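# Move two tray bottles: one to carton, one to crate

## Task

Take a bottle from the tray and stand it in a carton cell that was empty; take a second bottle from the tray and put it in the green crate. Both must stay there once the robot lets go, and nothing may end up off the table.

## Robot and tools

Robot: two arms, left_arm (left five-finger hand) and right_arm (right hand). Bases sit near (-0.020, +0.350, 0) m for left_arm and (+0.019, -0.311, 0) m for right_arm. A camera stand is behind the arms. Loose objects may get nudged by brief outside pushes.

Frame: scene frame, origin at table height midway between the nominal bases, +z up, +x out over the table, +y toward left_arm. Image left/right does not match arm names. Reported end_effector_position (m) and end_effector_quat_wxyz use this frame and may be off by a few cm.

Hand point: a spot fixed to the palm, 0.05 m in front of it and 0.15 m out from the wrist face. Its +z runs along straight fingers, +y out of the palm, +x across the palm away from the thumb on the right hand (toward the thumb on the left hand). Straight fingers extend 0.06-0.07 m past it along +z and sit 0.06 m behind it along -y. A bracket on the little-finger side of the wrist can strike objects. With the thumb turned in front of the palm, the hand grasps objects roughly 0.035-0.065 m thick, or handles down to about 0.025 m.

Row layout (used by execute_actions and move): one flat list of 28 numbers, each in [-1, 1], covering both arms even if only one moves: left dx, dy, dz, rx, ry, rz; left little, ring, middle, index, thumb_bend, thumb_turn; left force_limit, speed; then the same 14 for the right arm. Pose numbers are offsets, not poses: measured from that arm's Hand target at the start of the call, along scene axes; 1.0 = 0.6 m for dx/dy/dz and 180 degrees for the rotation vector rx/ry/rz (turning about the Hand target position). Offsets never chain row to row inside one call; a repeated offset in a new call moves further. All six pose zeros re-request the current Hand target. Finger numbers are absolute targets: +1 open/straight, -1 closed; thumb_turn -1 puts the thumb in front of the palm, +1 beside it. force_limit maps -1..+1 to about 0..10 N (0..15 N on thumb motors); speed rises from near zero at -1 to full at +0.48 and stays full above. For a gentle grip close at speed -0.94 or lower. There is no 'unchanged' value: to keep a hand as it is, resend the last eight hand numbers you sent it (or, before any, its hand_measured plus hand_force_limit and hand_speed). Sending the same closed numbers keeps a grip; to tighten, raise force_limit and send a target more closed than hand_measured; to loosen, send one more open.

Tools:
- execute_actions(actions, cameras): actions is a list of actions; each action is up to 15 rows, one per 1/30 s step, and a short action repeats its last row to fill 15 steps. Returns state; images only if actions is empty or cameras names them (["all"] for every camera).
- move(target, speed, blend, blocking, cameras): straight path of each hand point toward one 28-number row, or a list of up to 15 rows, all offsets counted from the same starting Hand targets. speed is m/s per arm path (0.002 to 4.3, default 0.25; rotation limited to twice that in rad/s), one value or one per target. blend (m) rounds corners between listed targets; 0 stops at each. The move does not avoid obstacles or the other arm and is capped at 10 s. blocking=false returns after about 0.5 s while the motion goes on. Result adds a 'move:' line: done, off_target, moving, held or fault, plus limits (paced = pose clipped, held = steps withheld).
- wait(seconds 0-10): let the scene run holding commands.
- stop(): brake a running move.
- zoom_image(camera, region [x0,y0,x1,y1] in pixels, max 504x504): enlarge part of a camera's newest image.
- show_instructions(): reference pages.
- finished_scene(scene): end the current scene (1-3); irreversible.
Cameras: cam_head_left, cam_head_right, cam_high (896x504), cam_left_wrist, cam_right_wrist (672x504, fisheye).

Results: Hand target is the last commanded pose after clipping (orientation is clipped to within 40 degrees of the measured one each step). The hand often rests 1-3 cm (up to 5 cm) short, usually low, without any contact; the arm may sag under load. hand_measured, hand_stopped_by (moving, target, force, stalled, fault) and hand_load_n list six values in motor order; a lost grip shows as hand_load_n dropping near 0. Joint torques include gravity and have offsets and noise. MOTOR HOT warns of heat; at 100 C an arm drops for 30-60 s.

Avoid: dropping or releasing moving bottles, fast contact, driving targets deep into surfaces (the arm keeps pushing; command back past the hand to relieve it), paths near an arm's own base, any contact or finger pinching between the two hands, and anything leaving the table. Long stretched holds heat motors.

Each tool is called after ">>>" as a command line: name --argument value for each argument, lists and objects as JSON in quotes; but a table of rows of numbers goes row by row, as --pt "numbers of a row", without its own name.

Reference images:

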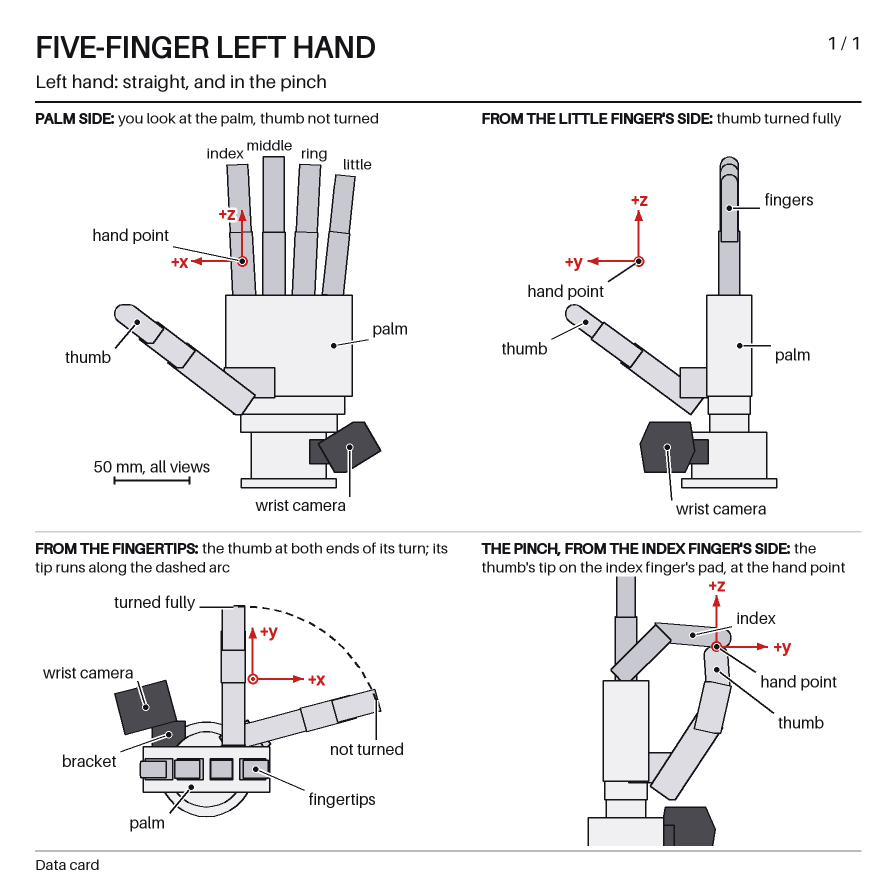

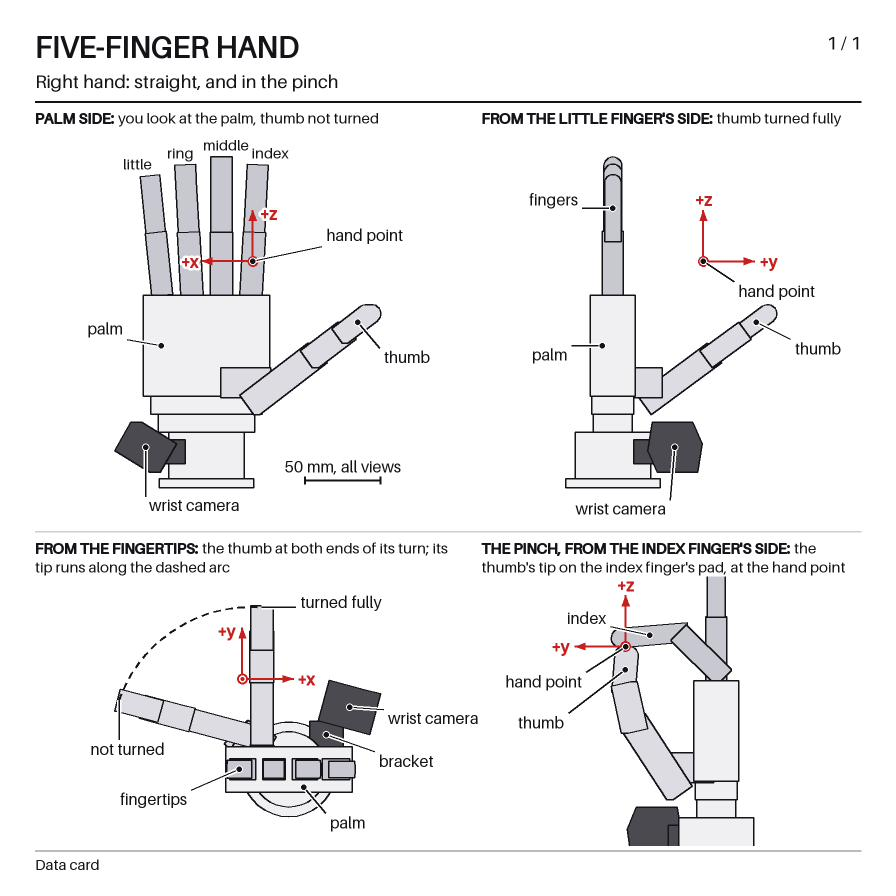

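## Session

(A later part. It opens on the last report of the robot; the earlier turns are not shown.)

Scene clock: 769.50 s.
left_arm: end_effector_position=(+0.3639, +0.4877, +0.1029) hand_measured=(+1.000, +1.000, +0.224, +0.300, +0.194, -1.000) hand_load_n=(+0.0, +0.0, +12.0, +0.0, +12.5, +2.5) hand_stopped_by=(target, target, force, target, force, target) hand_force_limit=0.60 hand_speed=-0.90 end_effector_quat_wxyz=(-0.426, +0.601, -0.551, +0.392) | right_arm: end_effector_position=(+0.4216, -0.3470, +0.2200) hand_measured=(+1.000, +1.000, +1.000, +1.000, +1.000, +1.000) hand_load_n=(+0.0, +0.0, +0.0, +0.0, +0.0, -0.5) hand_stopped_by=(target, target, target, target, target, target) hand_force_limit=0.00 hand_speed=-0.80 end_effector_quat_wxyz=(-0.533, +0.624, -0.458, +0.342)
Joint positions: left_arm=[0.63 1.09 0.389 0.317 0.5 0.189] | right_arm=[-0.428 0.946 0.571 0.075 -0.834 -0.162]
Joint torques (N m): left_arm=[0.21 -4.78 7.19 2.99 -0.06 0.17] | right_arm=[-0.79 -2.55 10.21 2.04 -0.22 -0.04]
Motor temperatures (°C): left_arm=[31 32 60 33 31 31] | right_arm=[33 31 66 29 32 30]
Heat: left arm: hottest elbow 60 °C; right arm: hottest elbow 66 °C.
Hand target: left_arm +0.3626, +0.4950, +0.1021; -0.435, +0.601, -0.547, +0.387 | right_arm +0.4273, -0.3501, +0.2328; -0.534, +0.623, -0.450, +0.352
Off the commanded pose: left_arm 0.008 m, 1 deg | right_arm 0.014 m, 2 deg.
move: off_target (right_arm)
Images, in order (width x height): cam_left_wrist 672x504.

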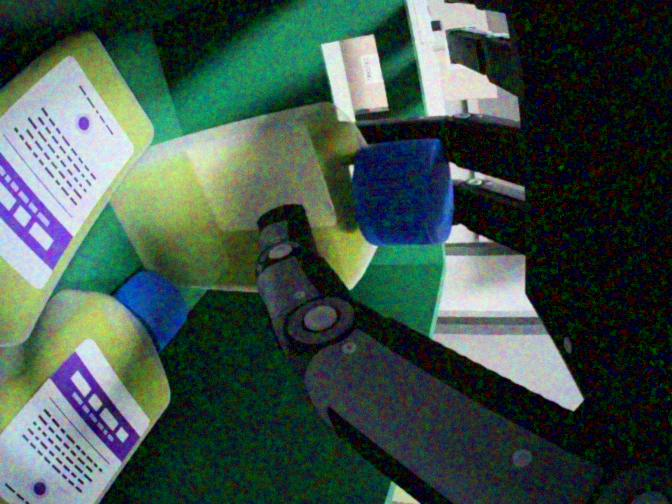

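>>> move --target '[0.0,0.0,-0.008,0,0,0,1,1,-0.05,0.3,0.12,-1,0.6,-0.9,0,0,0,0,0,0,1,1,1,1,1,1,0.0,-0.8]' --speed 0.04 --cameras '["cam_left_wrist","cam_high","cam_head_right"]'

>>> zoom_image --camera "cam_head_right" --region '[200, 170, 320, 310]'

>>> zoom_image --camera "cam_high" --region '[490, 110, 620, 230]'

Scene clock: 775.83 s.
left_arm: end_effector_position=(+0.3642, +0.4880, +0.0993) hand_measured=(+1.000, +1.000, +0.224, +0.300, +0.194, -1.000) hand_load_n=(+0.0, +0.0, +11.5, +0.0, +12.0, +2.5) hand_stopped_by=(target, target, force, target, force, target) hand_force_limit=0.60 hand_speed=-0.90 end_effector_quat_wxyz=(-0.426, +0.602, -0.551, +0.392) | right_arm: end_effector_position=(+0.4216, -0.3470, +0.2200) hand_measured=(+1.000, +1.000, +1.000, +1.000, +1.000, +1.000) hand_load_n=(+0.0, -0.5, +0.0, +0.0, +0.0, +0.0) hand_stopped_by=(target, target, target, target, target, target) hand_force_limit=0.00 hand_speed=-0.80 end_effector_quat_wxyz=(-0.533, +0.624, -0.458, +0.342)
Joint positions: left_arm=[0.63 1.103 0.386 0.332 0.5 0.189] | right_arm=[-0.428 0.946 0.571 0.075 -0.834 -0.162]
Joint torques (N m): left_arm=[0.21 -4.6 6.87 3.28 -0.07 0.17] | right_arm=[-0.38 -2.78 10.15 2.03 -0.19 -0.03]
Motor temperatures (°C): left_arm=[31 32 59 33 31 31] | right_arm=[33 31 66 29 32 30]
Heat: left arm: hottest elbow 59 °C; right arm: hottest elbow 66 °C.
Hand target: left_arm +0.3626, +0.4951, +0.0974; -0.435, +0.601, -0.547, +0.387 | right_arm +0.4273, -0.3501, +0.2328; -0.534, +0.623, -0.450, +0.352
Off the commanded pose: left_arm 0.008 m, 1 deg | right_arm 0.014 m, 2 deg.
move: off_target (right_arm)
Images, in order (width x height): cam_head_right 896x504, cam_high 896x504, cam_left_wrist 672x504.

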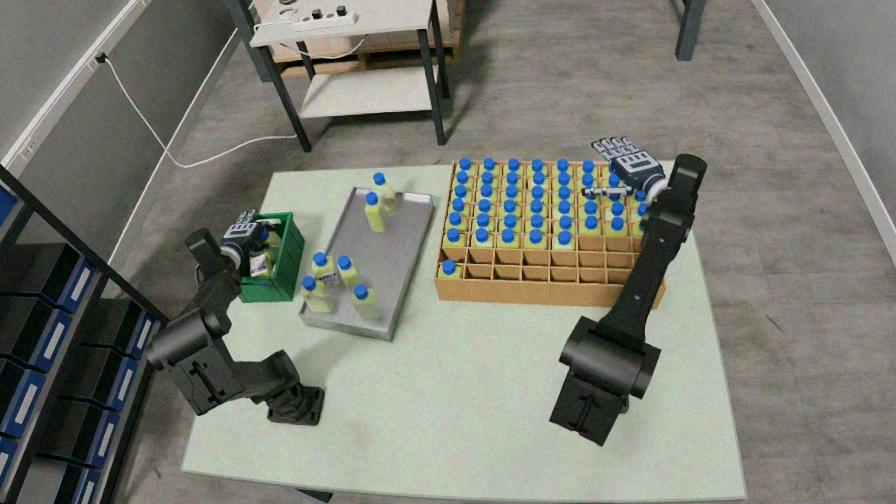

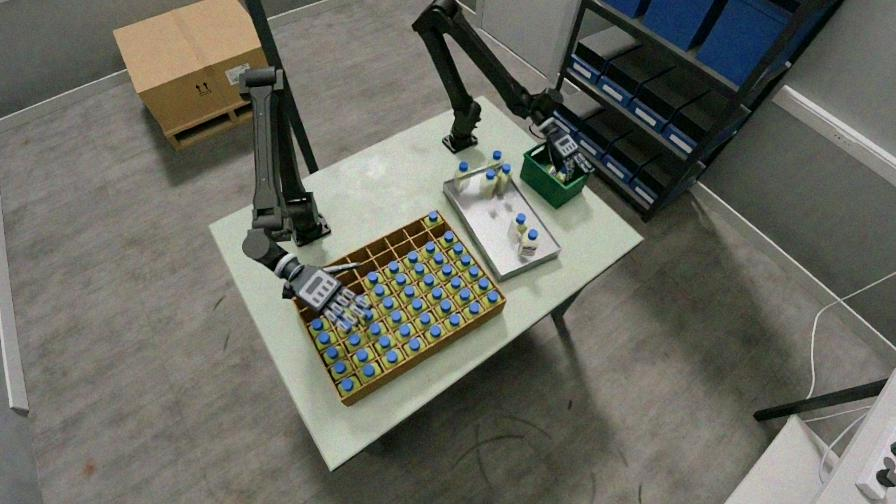

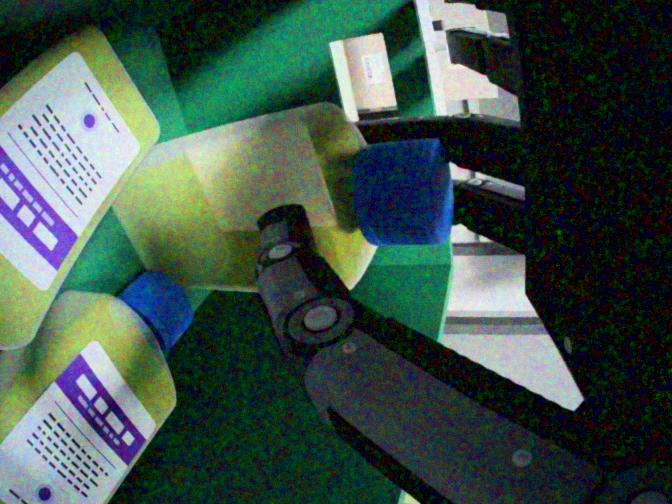

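Scaled by 3.600 from the camera's 896x504 image, which has a finer 1280x720 frame.

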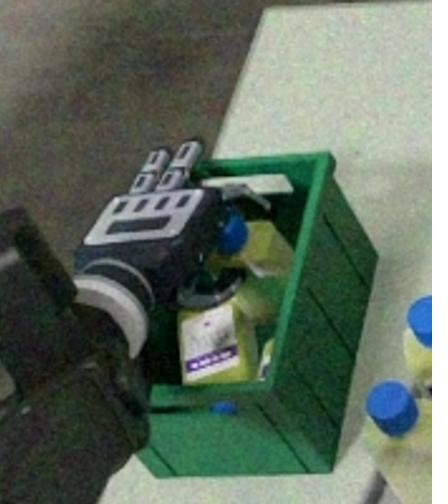

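Scaled by 3.877 from the camera's 896x504 image, which has a finer 1280x720 frame.

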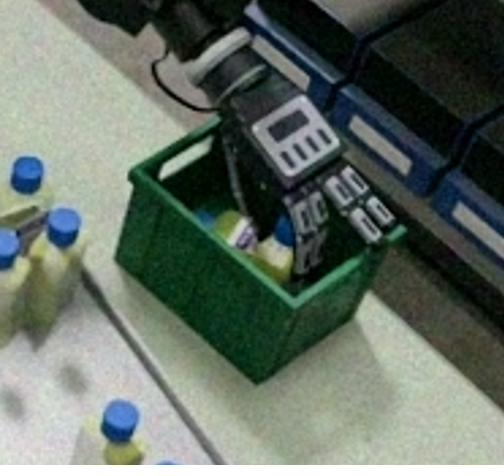

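>>> move --target '[0.0,0.0,-0.01,0,0,0,1,1,-0.05,0.3,0.12,-1,0.6,-0.9,0,0,0,0,0,0,1,1,1,1,1,1,0.0,-0.8]' --speed 0.04 --cameras '["cam_left_wrist"]'

Scene clock: 789.97 s.
left_arm: end_effector_position=(+0.3645, +0.4881, +0.0937) hand_measured=(+1.000, +1.000, +0.224, +0.300, +0.194, -1.000) hand_load_n=(+0.0, +0.0, +12.0, +0.0, +12.0, +3.0) hand_stopped_by=(target, target, force, target, force, target) hand_force_limit=0.60 hand_speed=-0.90 end_effector_quat_wxyz=(-0.426, +0.601, -0.551, +0.392) | right_arm: end_effector_position=(+0.4216, -0.3470, +0.2200) hand_measured=(+1.000, +1.000, +1.000, +1.000, +1.000, +1.000) hand_load_n=(-0.5, +0.0, +0.0, +0.0, +0.0, -0.5) hand_stopped_by=(target, target, target, target, target, target) hand_force_limit=0.00 hand_speed=-0.80 end_effector_quat_wxyz=(-0.533, +0.624, -0.458, +0.342)
Joint positions: left_arm=[0.63 1.122 0.377 0.361 0.5 0.189] | right_arm=[-0.428 0.946 0.571 0.075 -0.834 -0.162]
Joint torques (N m): left_arm=[0.21 -4.66 6.71 3.18 -0.06 0.17] | right_arm=[-0.67 -2.78 10.15 2.06 -0.23 -0.02]
Motor temperatures (°C): left_arm=[31 32 59 33 31 31] | right_arm=[33 31 66 29 32 30]
Heat: left arm: hottest elbow 59 °C; right arm: hottest elbow 66 °C.
Hand target: left_arm +0.3627, +0.4951, +0.0915; -0.436, +0.601, -0.547, +0.387 | right_arm +0.4273, -0.3501, +0.2328; -0.534, +0.623, -0.450, +0.352
Off the commanded pose: left_arm 0.008 m, 1 deg | right_arm 0.014 m, 2 deg.
move: off_target (right_arm)
Images, in order (width x height): cam_left_wrist 672x504.

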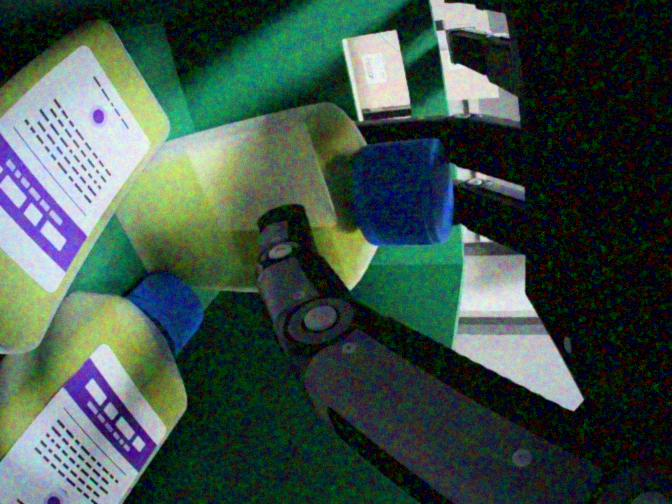

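>>> move --target '[0.0,0.0,-0.008,0,0,0,1,1,-0.05,0.3,0.12,-1,0.6,-0.9,0,0,0,0,0,0,1,1,1,1,1,1,0.0,-0.8]' --speed 0.04 --cameras '["cam_left_wrist"]'

Scene clock: 794.43 s.
left_arm: end_effector_position=(+0.3651, +0.4886, +0.0906) hand_measured=(+1.000, +1.000, +0.224, +0.300, +0.194, -1.000) hand_load_n=(+0.0, +0.0, +12.5, +0.0, +12.0, +3.0) hand_stopped_by=(target, target, force, target, force, target) hand_force_limit=0.60 hand_speed=-0.90 end_effector_quat_wxyz=(-0.428, +0.600, -0.550, +0.393) | right_arm: end_effector_position=(+0.4216, -0.3470, +0.2200) hand_measured=(+1.000, +1.000, +1.000, +1.000, +1.000, +1.000) hand_load_n=(+0.0, -0.5, +0.0, +0.0, -0.5, +0.0) hand_stopped_by=(target, target, target, target, target, target) hand_force_limit=0.00 hand_speed=-0.80 end_effector_quat_wxyz=(-0.533, +0.624, -0.458, +0.342)
Joint positions: left_arm=[0.63 1.137 0.371 0.386 0.5 0.189] | right_arm=[-0.428 0.946 0.571 0.075 -0.834 -0.162]
Joint torques (N m): left_arm=[0.21 -4.54 6.49 3.21 -0.07 0.17] | right_arm=[-0.97 -2.61 10.3 2.04 -0.19 -0.03]
Motor temperatures (°C): left_arm=[31 32 59 33 31 31] | right_arm=[33 31 66 29 32 30]
Heat: left arm: hottest elbow 59 °C; right arm: hottest elbow 66 °C.
Hand target: left_arm +0.3626, +0.4951, +0.0865; -0.435, +0.601, -0.547, +0.387 | right_arm +0.4273, -0.3501, +0.2328; -0.534, +0.623, -0.450, +0.352
Off the commanded pose: left_arm 0.008 m, 1 deg | right_arm 0.014 m, 2 deg.
move: off_target (right_arm)
Images, in order (width x height): cam_left_wrist 672x504.

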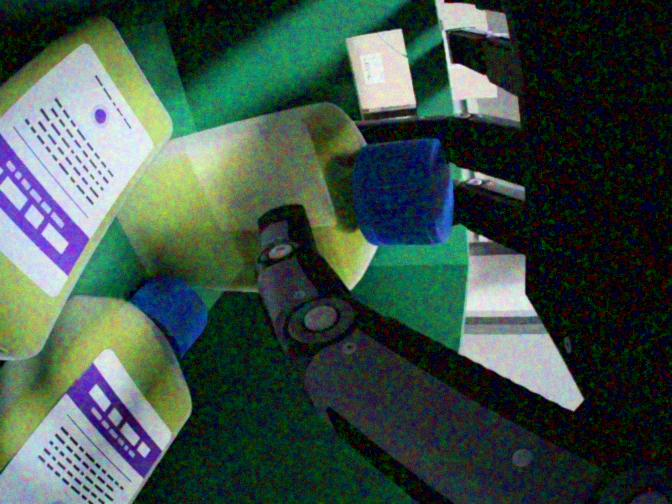

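>>> move --target '[0.0,0.0,-0.008,0,0,0,1,1,-0.05,0.3,0.12,-1,0.6,-0.9,0,0,0,0,0,0,1,1,1,1,1,1,0.0,-0.8]' --speed 0.04 --cameras '["cam_left_wrist","cam_high"]'

>>> zoom_image --camera "cam_high" --region '[510, 130, 600, 220]'

Scene clock: 799.37 s.
left_arm: end_effector_position=(+0.3670, +0.4898, +0.0900) hand_measured=(+1.000, +1.000, +0.224, +0.300, +0.194, -1.000) hand_load_n=(+0.0, -0.5, +12.0, +0.0, +11.5, +3.0) hand_stopped_by=(target, target, force, target, force, target) hand_force_limit=0.60 hand_speed=-0.90 end_effector_quat_wxyz=(-0.434, +0.596, -0.549, +0.394) | right_arm: end_effector_position=(+0.4216, -0.3470, +0.2200) hand_measured=(+1.000, +1.000, +1.000, +1.000, +1.000, +1.000) hand_load_n=(+0.0, +0.0, +0.0, +0.0, +0.0, -0.5) hand_stopped_by=(target, target, target, target, target, target) hand_force_limit=0.00 hand_speed=-0.80 end_effector_quat_wxyz=(-0.533, +0.624, -0.458, +0.342)
Joint positions: left_arm=[0.63 1.149 0.368 0.415 0.5 0.189] | right_arm=[-0.428 0.946 0.571 0.075 -0.834 -0.162]
Joint torques (N m): left_arm=[0.21 -4.25 6.2 2.95 -0.08 0.17] | right_arm=[-0.26 -2.55 10.24 2.04 -0.21 0.01]
Motor temperatures (°C): left_arm=[31 32 58 33 31 31] | right_arm=[33 31 66 29 32 30]
Heat: left arm: hottest elbow 58 °C; right arm: hottest elbow 66 °C.
Hand target: left_arm +0.3626, +0.4950, +0.0817; -0.435, +0.601, -0.547, +0.387 | right_arm +0.4273, -0.3501, +0.2328; -0.534, +0.623, -0.450, +0.352
Off the commanded pose: left_arm 0.011 m, 1 deg | right_arm 0.014 m, 2 deg.
move: off_target (left_arm, right_arm)
Images, in order (width x height): cam_high 896x504, cam_left_wrist 672x504.

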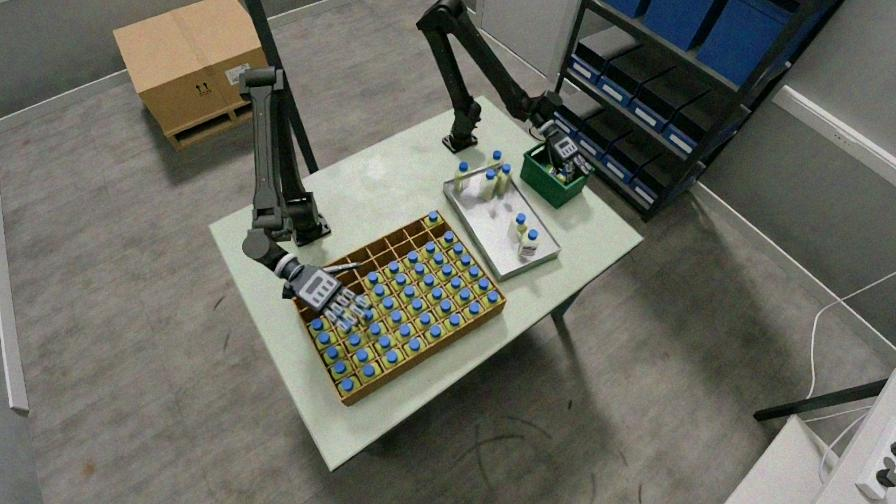

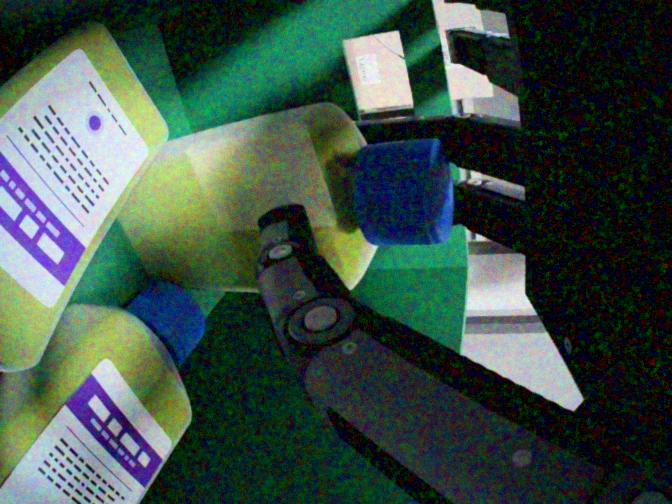

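Scaled by 5.600 from the camera's 896x504 image, which has a finer 1280x720 frame.

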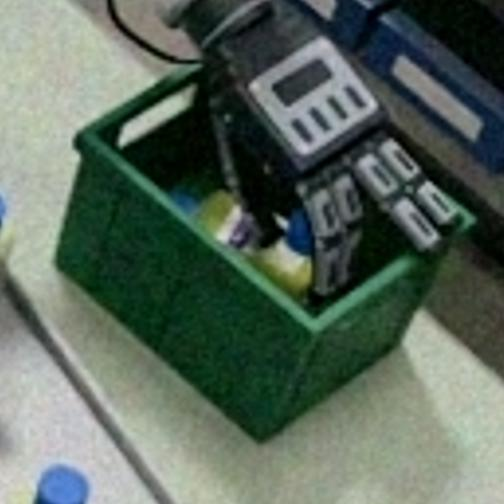

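>>> move --target '[0.0,0.0,0.011,0,0,0,1,1,-0.05,0.3,0.3,-1,0.6,-0.93,0,0,0,0,0,0,1,1,1,1,1,1,0.0,-0.8]' --speed 0.04 --cameras '["cam_left_wrist"]'

Scene clock: 822.33 s.
left_arm: end_effector_position=(+0.3667, +0.4902, +0.0898) hand_measured=(+1.000, +1.000, +0.222, +0.300, +0.300, -1.000) hand_load_n=(+0.0, +0.0, +0.5, +0.0, +0.0, +0.0) hand_stopped_by=(target, target, force, target, target, target) hand_force_limit=0.60 hand_speed=-0.93 end_effector_quat_wxyz=(-0.433, +0.597, -0.549, +0.393) | right_arm: end_effector_position=(+0.4216, -0.3470, +0.2200) hand_measured=(+1.000, +1.000, +1.000, +1.000, +1.000, +1.000) hand_load_n=(+0.0, +0.0, +0.0, +0.0, +0.0, +0.0) hand_stopped_by=(target, target, target, target, target, target) hand_force_limit=0.00 hand_speed=-0.80 end_effector_quat_wxyz=(-0.533, +0.624, -0.458, +0.342)
Joint positions: left_arm=[0.631 1.148 0.368 0.413 0.499 0.189] | right_arm=[-0.428 0.946 0.571 0.075 -0.834 -0.162]
Joint torques (N m): left_arm=[0.15 -5.89 6.87 1.81 -0.03 0.16] | right_arm=[-1.14 -3.14 10.15 2 -0.21 -0.04]
Motor temperatures (°C): left_arm=[31 32 58 33 31 31] | right_arm=[33 31 66 29 32 30]
Heat: left arm: hottest elbow 58 °C; right arm: hottest elbow 66 °C.
Hand target: left_arm +0.3626, +0.4951, +0.0884; -0.435, +0.601, -0.547, +0.387 | right_arm +0.4273, -0.3501, +0.2328; -0.534, +0.623, -0.450, +0.352
Off the commanded pose: left_arm 0.007 m, 1 deg | right_arm 0.014 m, 2 deg.
move: off_target (right_arm)
Images, in order (width x height): cam_left_wrist 672x504.

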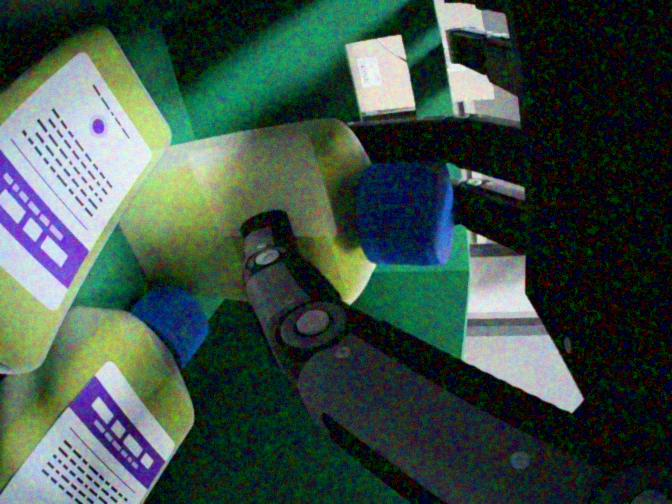

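>>> move --target '[0.0,0.0,0.0,0,0,0,1,1,0.42,0.42,0.4,-1,0.6,-0.88,0,0,0,0,0,0,1,1,1,1,1,1,0.0,-0.8]' --speed 0.04 --cameras '["cam_left_wrist"]'

>>> move --target '[0.02,0.0,0.06,0,0,0,1,1,0.42,0.42,0.4,-1,0.6,-0.88,0,0,0,0,0,0,1,1,1,1,1,1,0.0,-0.8]' --speed 0.05 --cameras '["cam_left_wrist"]'

Scene clock: 828.27 s.
left_arm: end_effector_position=(+0.3667, +0.4902, +0.0898) hand_measured=(+1.000, +1.000, +0.420, +0.420, +0.400, -1.000) hand_load_n=(+0.0, +0.0, +0.0, +0.0, +0.0, +0.0) hand_stopped_by=(target, target, target, target, target, target) hand_force_limit=0.60 hand_speed=-0.88 end_effector_quat_wxyz=(-0.433, +0.597, -0.549, +0.393) | right_arm: end_effector_position=(+0.4216, -0.3470, +0.2200) hand_measured=(+1.000, +1.000, +1.000, +1.000, +1.000, +1.000) hand_load_n=(+0.0, +0.0, +0.0, +0.0, +0.0, +0.0) hand_stopped_by=(target, target, target, target, target, target) hand_force_limit=0.00 hand_speed=-0.80 end_effector_quat_wxyz=(-0.533, +0.624, -0.458, +0.342)
Joint positions: left_arm=[0.631 1.148 0.368 0.413 0.499 0.189] | right_arm=[-0.428 0.946 0.571 0.075 -0.834 -0.162]
Joint torques (N m): left_arm=[0.15 -5.83 6.87 1.81 -0.03 0.16] | right_arm=[-0.67 -2.49 10.14 2.13 -0.23 -0.04]
Motor temperatures (°C): left_arm=[31 32 58 33 31 31] | right_arm=[33 31 66 29 32 30]
Heat: left arm: hottest elbow 58 °C; right arm: hottest elbow 66 °C.
Hand target: left_arm +0.3626, +0.4951, +0.0884; -0.435, +0.601, -0.547, +0.387 | right_arm +0.4273, -0.3501, +0.2328; -0.534, +0.623, -0.450, +0.352
Off the commanded pose: left_arm 0.007 m, 1 deg | right_arm 0.014 m, 2 deg.
move: off_target (right_arm)
Images, in order (width x height): cam_left_wrist 672x504.

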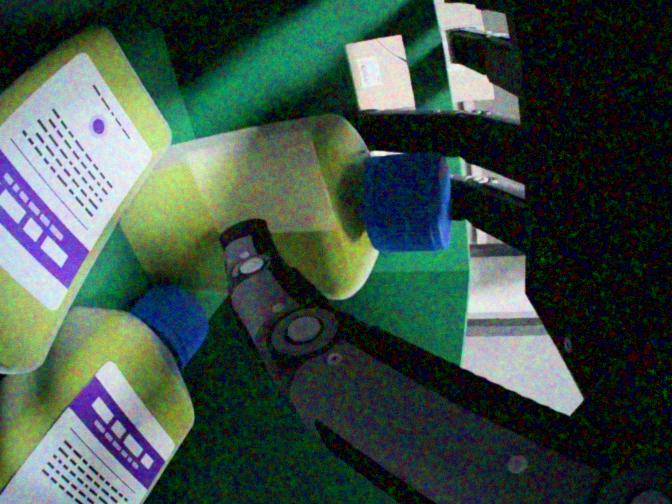

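Scene clock: 829.60 s.
left_arm: end_effector_position=(+0.3553, +0.4864, +0.0956) hand_measured=(+1.000, +1.000, +0.420, +0.420, +0.400, -1.000) hand_load_n=(+0.0, +0.0, -0.5, +0.0, +0.0, +0.0) hand_stopped_by=(target, target, target, target, target, target) hand_force_limit=0.60 hand_speed=-0.88 end_effector_quat_wxyz=(-0.415, +0.618, -0.549, +0.380) | right_arm: end_effector_position=(+0.4216, -0.3470, +0.2200) hand_measured=(+1.000, +1.000, +1.000, +1.000, +1.000, +1.000) hand_load_n=(+0.0, +0.0, -0.5, +0.0, +0.0, -0.5) hand_stopped_by=(target, target, target, target, target, target) hand_force_limit=0.00 hand_speed=-0.80 end_effector_quat_wxyz=(-0.533, +0.624, -0.458, +0.342)
Joint positions: left_arm=[0.631 1.071 0.383 0.264 0.477 0.189] | right_arm=[-0.428 0.946 0.571 0.075 -0.834 -0.162]
Joint torques (N m): left_arm=[-1.96 -5.77 11.67 1.87 -0.04 0.07] | right_arm=[-0.67 -2.9 10.26 1.99 -0.19 -0.02]
Motor temperatures (°C): left_arm=[31 32 58 33 31 31] | right_arm=[33 31 66 29 32 30]
Heat: left arm: hottest elbow 58 °C; right arm: hottest elbow 66 °C.
Hand target: left_arm +0.3745, +0.4951, +0.1243; -0.435, +0.601, -0.547, +0.387 | right_arm +0.4273, -0.3501, +0.2328; -0.534, +0.623, -0.450, +0.352
Off the commanded pose: left_arm 0.036 m, 3 deg | right_arm 0.014 m, 2 deg.
move: off_target (left_arm, right_arm)
Images, in order (width x height): cam_left_wrist 672x504.

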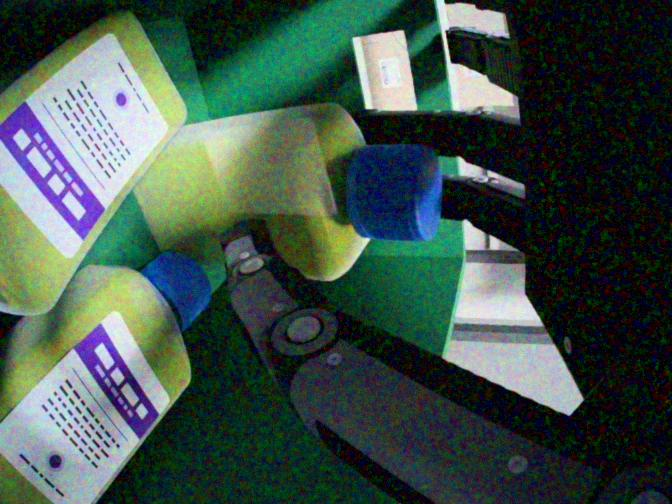

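>>> move --target '[0.02,0.0,0.06,0,0,0,1,1,0.42,0.42,0.4,-1,0.6,-0.88,0,0,0,0,0,0,1,1,1,1,1,1,0.0,-0.8]' --speed 0.05 --cameras '["cam_left_wrist"]'

Scene clock: 834.03 s.
left_arm: end_effector_position=(+0.3672, +0.4894, +0.1282) hand_measured=(+1.000, +1.000, +0.420, +0.420, +0.400, -1.000) hand_load_n=(+0.0, +0.0, +0.5, +0.0, +0.0, +0.0) hand_stopped_by=(target, target, target, target, target, target) hand_force_limit=0.60 hand_speed=-0.88 end_effector_quat_wxyz=(-0.417, +0.617, -0.551, +0.377) | right_arm: end_effector_position=(+0.4216, -0.3470, +0.2200) hand_measured=(+1.000, +1.000, +1.000, +1.000, +1.000, +1.000) hand_load_n=(+0.0, +0.0, +0.0, +0.0, +0.0, +0.0) hand_stopped_by=(target, target, target, target, target, target) hand_force_limit=0.00 hand_speed=-0.80 end_effector_quat_wxyz=(-0.533, +0.624, -0.458, +0.342)
Joint positions: left_arm=[0.611 1.024 0.462 0.139 0.455 0.189] | right_arm=[-0.428 0.946 0.571 0.075 -0.834 -0.162]
Joint velocities: left_arm=[within noise] | right_arm=[-0.015 -0.005 -0.046 0.012 -0.007 -0.022]
Joint torques (N m): left_arm=[-2.26 -5.66 12.56 1.81 -0.04 -0.03] | right_arm=[-0.38 -2.78 10.14 1.96 -0.24 -0.01]
Motor temperatures (°C): left_arm=[31 32 58 33 31 31] | right_arm=[33 31 66 29 32 30]
Heat: left arm: hottest elbow 58 °C; right arm: hottest elbow 66 °C.
Hand target: left_arm +0.3866, +0.4951, +0.1605; -0.435, +0.601, -0.547, +0.387 | right_arm +0.4273, -0.3501, +0.2328; -0.534, +0.623, -0.450, +0.352
Off the commanded pose: left_arm 0.038 m, 3 deg | right_arm 0.014 m, 2 deg.
move: off_target (left_arm, right_arm)
Images, in order (width x height): cam_left_wrist 672x504.

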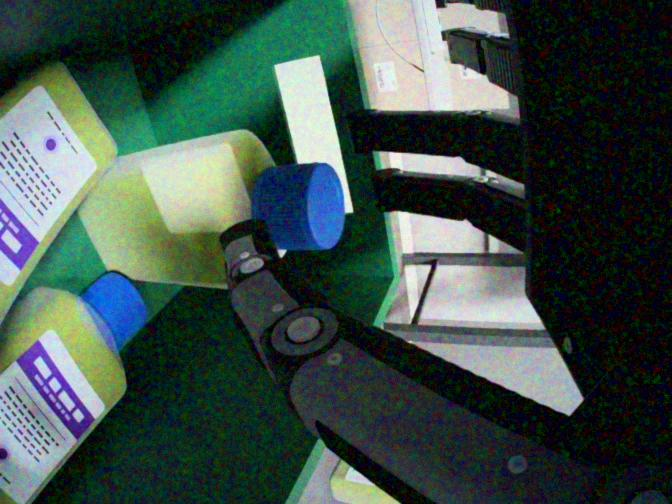

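Bottle remains upright as the hand leaves. Continue raising.

>>> move --target '[0.0,0.0,0.2,0,0,0,1,1,0.42,0.42,0.4,-1,0.6,-0.88,0,0,0,0,0,0,1,1,1,1,1,1,0.0,-0.8]' --speed 0.12 --cameras '["cam_left_wrist","cam_head_right","cam_high"]'

>>> zoom_image --camera "cam_head_right" --region '[200, 170, 320, 310]'

>>> zoom_image --camera "cam_high" --region '[380, 110, 620, 280]'

Scene clock: 839.67 s.
left_arm: end_effector_position=(+0.3732, +0.4935, +0.2437) hand_measured=(+1.000, +1.000, +0.420, +0.420, +0.400, -1.000) hand_load_n=(+0.0, +0.0, +0.0, +0.0, +0.0, +0.0) hand_stopped_by=(target, target, target, target, target, target) hand_force_limit=0.60 hand_speed=-0.88 end_effector_quat_wxyz=(-0.416, +0.617, -0.551, +0.377) | right_arm: end_effector_position=(+0.4216, -0.3470, +0.2200) hand_measured=(+1.000, +1.000, +1.000, +1.000, +1.000, +1.000) hand_load_n=(+0.0, +0.0, +0.0, +0.0, +0.0, +0.0) hand_stopped_by=(target, target, target, target, target, target) hand_force_limit=0.00 hand_speed=-0.80 end_effector_quat_wxyz=(-0.533, +0.624, -0.458, +0.342)
Joint positions: left_arm=[0.611 0.894 0.718 -0.247 0.455 0.188] | right_arm=[-0.428 0.946 0.571 0.075 -0.834 -0.162]
Joint torques (N m): left_arm=[-2.26 -4.89 14.05 1.85 -0.03 -0.02] | right_arm=[-0.15 -2.67 10.15 2.02 -0.19 -0.02]
Motor temperatures (°C): left_arm=[31 32 59 33 31 31] | right_arm=[33 31 66 29 32 30]
Heat: left arm: hottest elbow 59 °C; right arm: hottest elbow 66 °C.
Hand target: left_arm +0.3866, +0.4951, +0.2803; -0.435, +0.601, -0.547, +0.387 | right_arm +0.4273, -0.3501, +0.2328; -0.534, +0.623, -0.450, +0.352
Off the commanded pose: left_arm 0.039 m, 3 deg | right_arm 0.014 m, 2 deg.
move: off_target (left_arm, right_arm)
Images, in order (width x height): cam_head_right 896x504, cam_high 896x504, cam_left_wrist 672x504.

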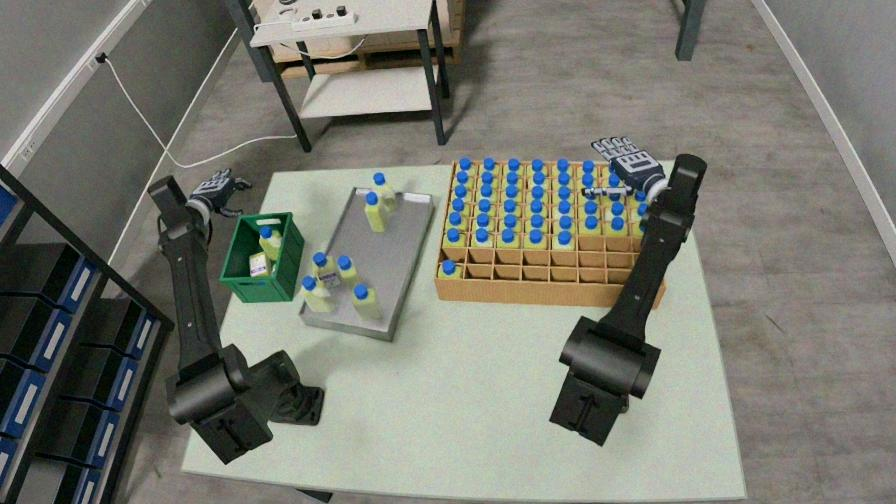

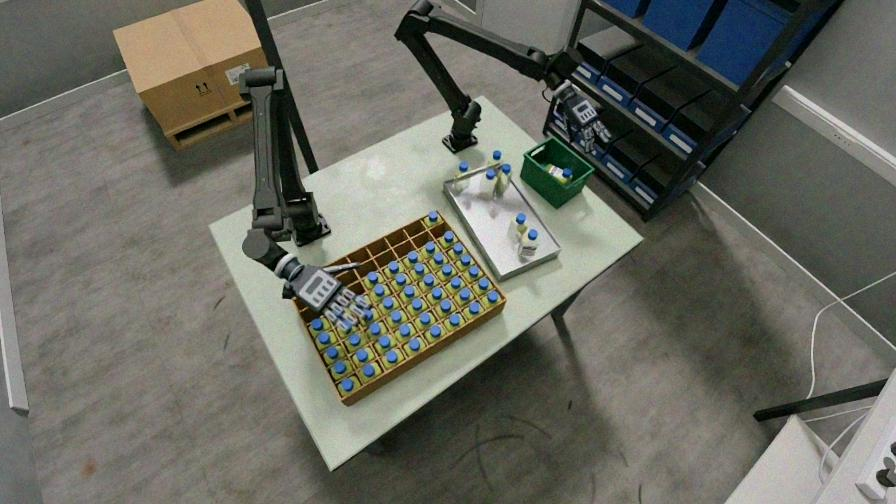

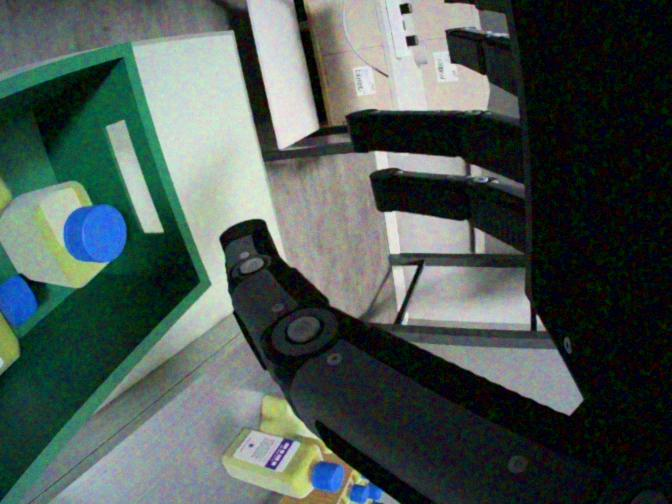

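Scaled by 3.600 from the camera's 896x504 image, which has a finer 1280x720 frame.

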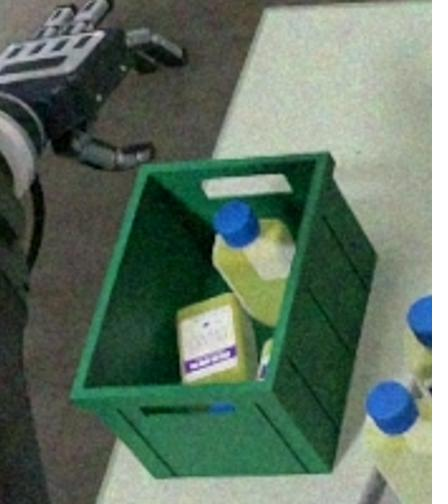

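Scaled by 2.100 from the camera's 896x504 image, which has a finer 1280x720 frame.

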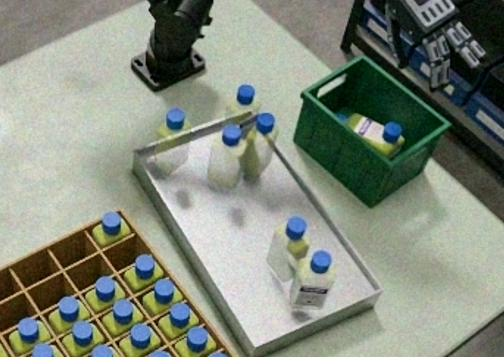

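>>> finished_scene --scene 3

The scene is finished: the task was done.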